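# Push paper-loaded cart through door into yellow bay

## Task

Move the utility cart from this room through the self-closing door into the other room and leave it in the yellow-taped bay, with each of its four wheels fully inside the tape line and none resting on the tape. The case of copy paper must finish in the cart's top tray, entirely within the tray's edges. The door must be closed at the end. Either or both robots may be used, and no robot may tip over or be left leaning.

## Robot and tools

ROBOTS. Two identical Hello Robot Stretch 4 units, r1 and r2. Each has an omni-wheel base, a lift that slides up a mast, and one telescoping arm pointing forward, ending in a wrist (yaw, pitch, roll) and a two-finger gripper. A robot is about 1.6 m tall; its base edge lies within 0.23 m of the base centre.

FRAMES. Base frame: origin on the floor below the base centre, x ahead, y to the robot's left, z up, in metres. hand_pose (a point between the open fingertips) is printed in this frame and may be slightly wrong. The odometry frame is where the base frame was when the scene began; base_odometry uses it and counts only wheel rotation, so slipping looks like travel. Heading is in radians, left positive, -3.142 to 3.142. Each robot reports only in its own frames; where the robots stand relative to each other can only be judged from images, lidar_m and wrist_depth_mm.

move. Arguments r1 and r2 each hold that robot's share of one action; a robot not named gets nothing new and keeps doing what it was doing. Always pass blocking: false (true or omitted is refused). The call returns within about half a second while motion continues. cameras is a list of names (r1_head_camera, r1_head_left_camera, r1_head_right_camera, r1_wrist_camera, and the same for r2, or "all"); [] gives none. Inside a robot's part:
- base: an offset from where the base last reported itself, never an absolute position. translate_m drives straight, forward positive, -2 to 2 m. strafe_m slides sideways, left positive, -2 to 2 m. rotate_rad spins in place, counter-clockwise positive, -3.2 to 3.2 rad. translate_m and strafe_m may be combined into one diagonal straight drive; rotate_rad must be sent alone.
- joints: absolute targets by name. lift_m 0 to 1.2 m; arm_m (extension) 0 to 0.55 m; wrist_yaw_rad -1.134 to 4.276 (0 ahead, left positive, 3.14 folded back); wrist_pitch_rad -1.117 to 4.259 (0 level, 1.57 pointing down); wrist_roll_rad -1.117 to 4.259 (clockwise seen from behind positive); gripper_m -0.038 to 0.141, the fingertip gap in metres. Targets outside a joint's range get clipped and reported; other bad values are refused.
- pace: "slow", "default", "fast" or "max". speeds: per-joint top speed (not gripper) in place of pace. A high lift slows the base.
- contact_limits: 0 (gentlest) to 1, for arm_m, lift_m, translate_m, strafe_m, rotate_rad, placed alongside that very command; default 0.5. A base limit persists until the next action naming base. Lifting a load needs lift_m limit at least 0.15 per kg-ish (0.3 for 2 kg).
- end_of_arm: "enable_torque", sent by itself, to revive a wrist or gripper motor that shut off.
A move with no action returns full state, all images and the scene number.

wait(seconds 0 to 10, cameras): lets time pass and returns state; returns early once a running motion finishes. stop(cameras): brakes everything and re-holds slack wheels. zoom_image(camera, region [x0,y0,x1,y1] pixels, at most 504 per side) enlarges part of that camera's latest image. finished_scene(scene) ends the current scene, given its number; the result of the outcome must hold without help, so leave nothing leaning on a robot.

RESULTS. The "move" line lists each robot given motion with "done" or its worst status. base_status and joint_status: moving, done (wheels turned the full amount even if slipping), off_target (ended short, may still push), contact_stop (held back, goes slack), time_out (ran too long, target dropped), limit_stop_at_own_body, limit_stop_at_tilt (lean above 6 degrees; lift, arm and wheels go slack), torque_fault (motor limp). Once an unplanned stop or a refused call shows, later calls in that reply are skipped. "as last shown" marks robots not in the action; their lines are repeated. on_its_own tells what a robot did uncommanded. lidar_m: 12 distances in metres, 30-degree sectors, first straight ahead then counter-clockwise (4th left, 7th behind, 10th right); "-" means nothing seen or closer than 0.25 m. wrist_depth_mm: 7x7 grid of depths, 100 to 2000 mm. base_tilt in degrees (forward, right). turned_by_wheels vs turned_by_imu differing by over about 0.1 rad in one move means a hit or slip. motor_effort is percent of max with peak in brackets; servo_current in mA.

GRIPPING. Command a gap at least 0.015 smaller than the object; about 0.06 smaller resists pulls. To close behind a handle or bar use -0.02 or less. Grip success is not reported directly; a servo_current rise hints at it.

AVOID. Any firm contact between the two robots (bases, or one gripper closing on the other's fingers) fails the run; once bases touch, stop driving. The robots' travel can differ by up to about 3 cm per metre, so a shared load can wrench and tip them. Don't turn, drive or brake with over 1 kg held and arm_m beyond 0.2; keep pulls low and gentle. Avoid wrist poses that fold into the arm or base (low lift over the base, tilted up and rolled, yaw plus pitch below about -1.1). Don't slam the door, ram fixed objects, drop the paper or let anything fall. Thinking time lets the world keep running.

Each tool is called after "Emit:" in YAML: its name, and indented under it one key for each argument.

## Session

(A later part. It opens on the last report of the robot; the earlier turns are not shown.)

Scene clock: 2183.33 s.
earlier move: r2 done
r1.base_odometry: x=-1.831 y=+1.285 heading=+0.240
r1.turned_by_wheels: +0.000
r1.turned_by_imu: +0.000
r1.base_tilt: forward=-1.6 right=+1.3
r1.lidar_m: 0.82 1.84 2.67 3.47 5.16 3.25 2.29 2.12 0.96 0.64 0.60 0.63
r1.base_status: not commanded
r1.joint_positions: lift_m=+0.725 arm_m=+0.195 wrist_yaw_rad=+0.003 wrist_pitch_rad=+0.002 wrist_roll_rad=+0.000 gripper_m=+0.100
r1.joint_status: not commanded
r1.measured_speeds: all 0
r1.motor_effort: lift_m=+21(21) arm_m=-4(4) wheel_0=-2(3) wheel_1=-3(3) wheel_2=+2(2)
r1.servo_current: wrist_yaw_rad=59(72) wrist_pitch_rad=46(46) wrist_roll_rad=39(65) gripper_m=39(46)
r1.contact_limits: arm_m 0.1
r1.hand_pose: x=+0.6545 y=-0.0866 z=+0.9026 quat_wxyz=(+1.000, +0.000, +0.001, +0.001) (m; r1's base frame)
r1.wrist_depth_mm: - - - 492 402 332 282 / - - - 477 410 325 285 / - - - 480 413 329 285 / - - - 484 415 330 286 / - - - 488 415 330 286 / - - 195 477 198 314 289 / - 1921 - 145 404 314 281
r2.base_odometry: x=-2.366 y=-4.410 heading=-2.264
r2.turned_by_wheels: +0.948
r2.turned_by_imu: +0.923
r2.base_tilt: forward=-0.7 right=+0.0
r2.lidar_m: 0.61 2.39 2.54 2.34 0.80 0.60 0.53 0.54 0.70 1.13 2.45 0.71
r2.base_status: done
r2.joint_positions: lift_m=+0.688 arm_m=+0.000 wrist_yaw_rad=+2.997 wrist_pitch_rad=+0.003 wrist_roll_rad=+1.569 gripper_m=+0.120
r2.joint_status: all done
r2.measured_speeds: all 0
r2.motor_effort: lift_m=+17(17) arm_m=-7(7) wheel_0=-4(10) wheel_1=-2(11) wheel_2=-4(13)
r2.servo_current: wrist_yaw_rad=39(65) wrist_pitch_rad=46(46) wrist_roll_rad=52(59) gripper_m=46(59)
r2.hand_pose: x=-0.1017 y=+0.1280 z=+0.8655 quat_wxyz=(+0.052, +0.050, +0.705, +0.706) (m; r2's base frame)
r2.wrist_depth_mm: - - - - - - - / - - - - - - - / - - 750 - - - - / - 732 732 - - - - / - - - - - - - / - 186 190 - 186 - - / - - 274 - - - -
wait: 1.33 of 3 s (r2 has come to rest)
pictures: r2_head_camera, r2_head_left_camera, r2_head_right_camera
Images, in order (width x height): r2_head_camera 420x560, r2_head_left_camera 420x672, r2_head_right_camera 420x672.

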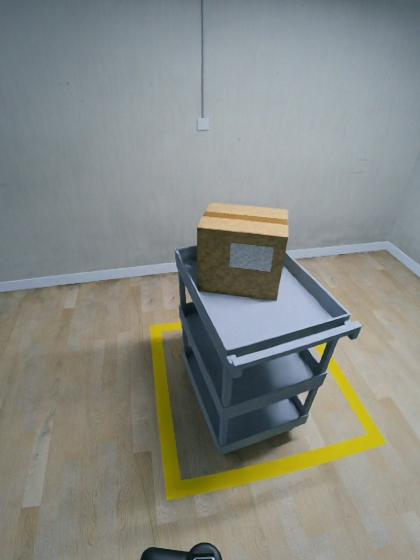

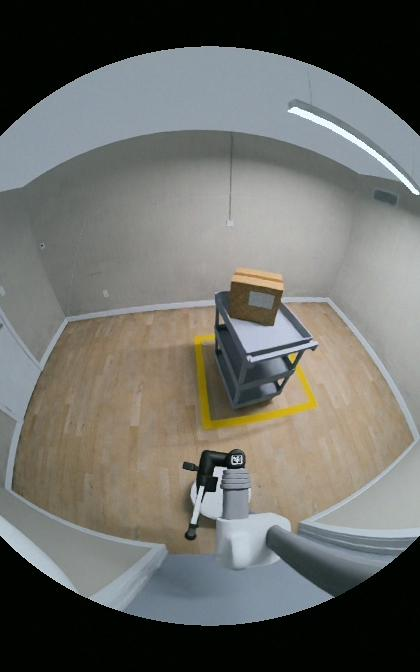

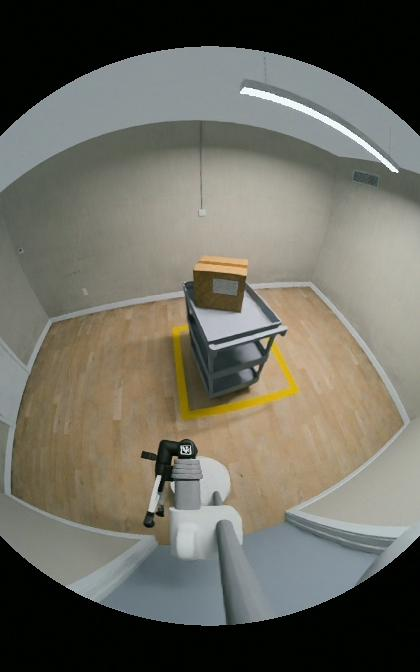

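Emit:
wait:
  seconds: 0
  cameras: ["r1_head_camera", "r2_head_left_camera"]

Emit:
zoom_image:
  camera: "r1_head_camera"
  region: [200, 0, 360, 440]

Scene clock: 2203.80 s.
r1.base_odometry: x=-1.831 y=+1.285 heading=+0.240
r1.turned_by_wheels: +0.000
r1.turned_by_imu: +0.000
r1.base_tilt: forward=-1.6 right=+1.3
r1.lidar_m: 0.81 1.86 2.65 3.43 5.16 3.28 2.27 2.11 0.99 0.63 0.58 0.61
r1.base_status: not commanded
r1.joint_positions: lift_m=+0.725 arm_m=+0.195 wrist_yaw_rad=+0.003 wrist_pitch_rad=+0.002 wrist_roll_rad=+0.000 gripper_m=+0.100
r1.joint_status: not commanded
r1.measured_speeds: all 0
r1.motor_effort: lift_m=+21(21) arm_m=-3(4) wheel_0=-2(3) wheel_1=-3(3) wheel_2=+2(2)
r1.servo_current: wrist_yaw_rad=46(72) wrist_pitch_rad=39(46) wrist_roll_rad=46(65) gripper_m=39(46)
r1.contact_limits: arm_m 0.1
r1.hand_pose: x=+0.6545 y=-0.0866 z=+0.9026 quat_wxyz=(+1.000, +0.000, +0.001, +0.001) (m; r1's base frame)
r1.wrist_depth_mm: - - - 492 410 334 281 / - - - 480 413 327 285 / - - - 477 413 327 285 / - - - 484 418 330 286 / - - - 488 415 332 287 / - - 195 473 198 314 287 / - 1983 - 145 407 314 281
r2.base_odometry: x=-2.366 y=-4.410 heading=-2.264
r2.turned_by_wheels: +0.000
r2.turned_by_imu: +0.000
r2.base_tilt: forward=-0.7 right=+0.1
r2.lidar_m: 0.65 2.39 2.55 2.32 0.81 0.58 0.52 0.53 0.67 1.15 2.46 0.63
r2.base_status: done
r2.joint_positions: lift_m=+0.688 arm_m=+0.000 wrist_yaw_rad=+2.997 wrist_pitch_rad=+0.003 wrist_roll_rad=+1.569 gripper_m=+0.120
r2.joint_status: all done
r2.measured_speeds: all 0
r2.motor_effort: lift_m=+17(17) arm_m=-7(7) wheel_0=-4(10) wheel_1=-2(11) wheel_2=-4(13)
r2.servo_current: wrist_yaw_rad=46(65) wrist_pitch_rad=46(46) wrist_roll_rad=46(59) gripper_m=52(59)
r2.hand_pose: x=-0.1017 y=+0.1280 z=+0.8655 quat_wxyz=(+0.052, +0.050, +0.705, +0.706) (m; r2's base frame)
r2.wrist_depth_mm: - - - - - - - / - - - - - - - / - - 750 - - - - / - 732 741 - - - - / - - - - - - - / - 186 190 - 185 - - / - - 274 - - - -
pictures: r1_head_camera, r2_head_left_camera
Images, in order (width x height): r1_head_camera 420x560, r2_head_left_camera 420x672.

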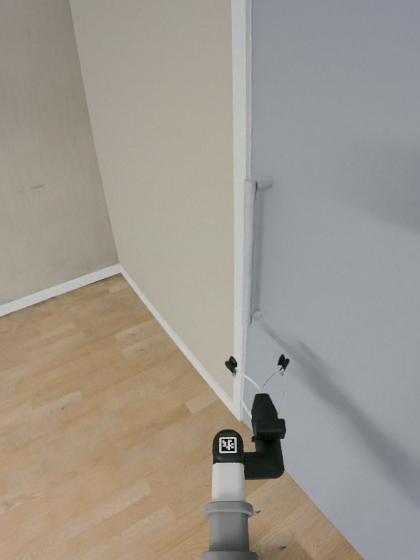

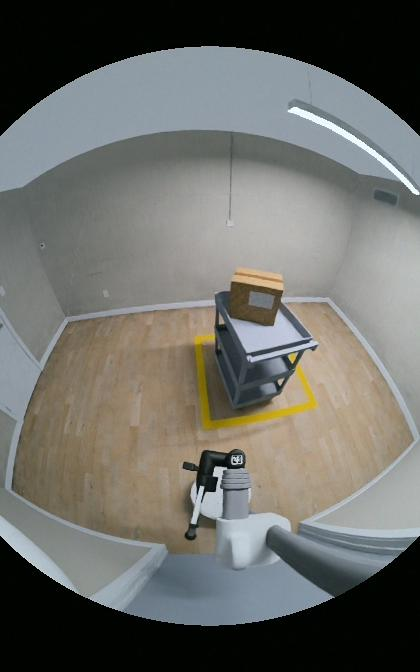

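Scaled by 1.145 from the camera's 420x560 image, which has a finer 600x800 frame.

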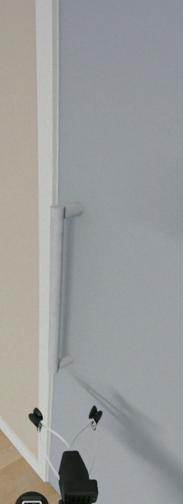

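Door shut, the cart is within the bay, box inside the tray.

Emit:
finished_scene:
  scene: 1

The scene is finished: the task was done.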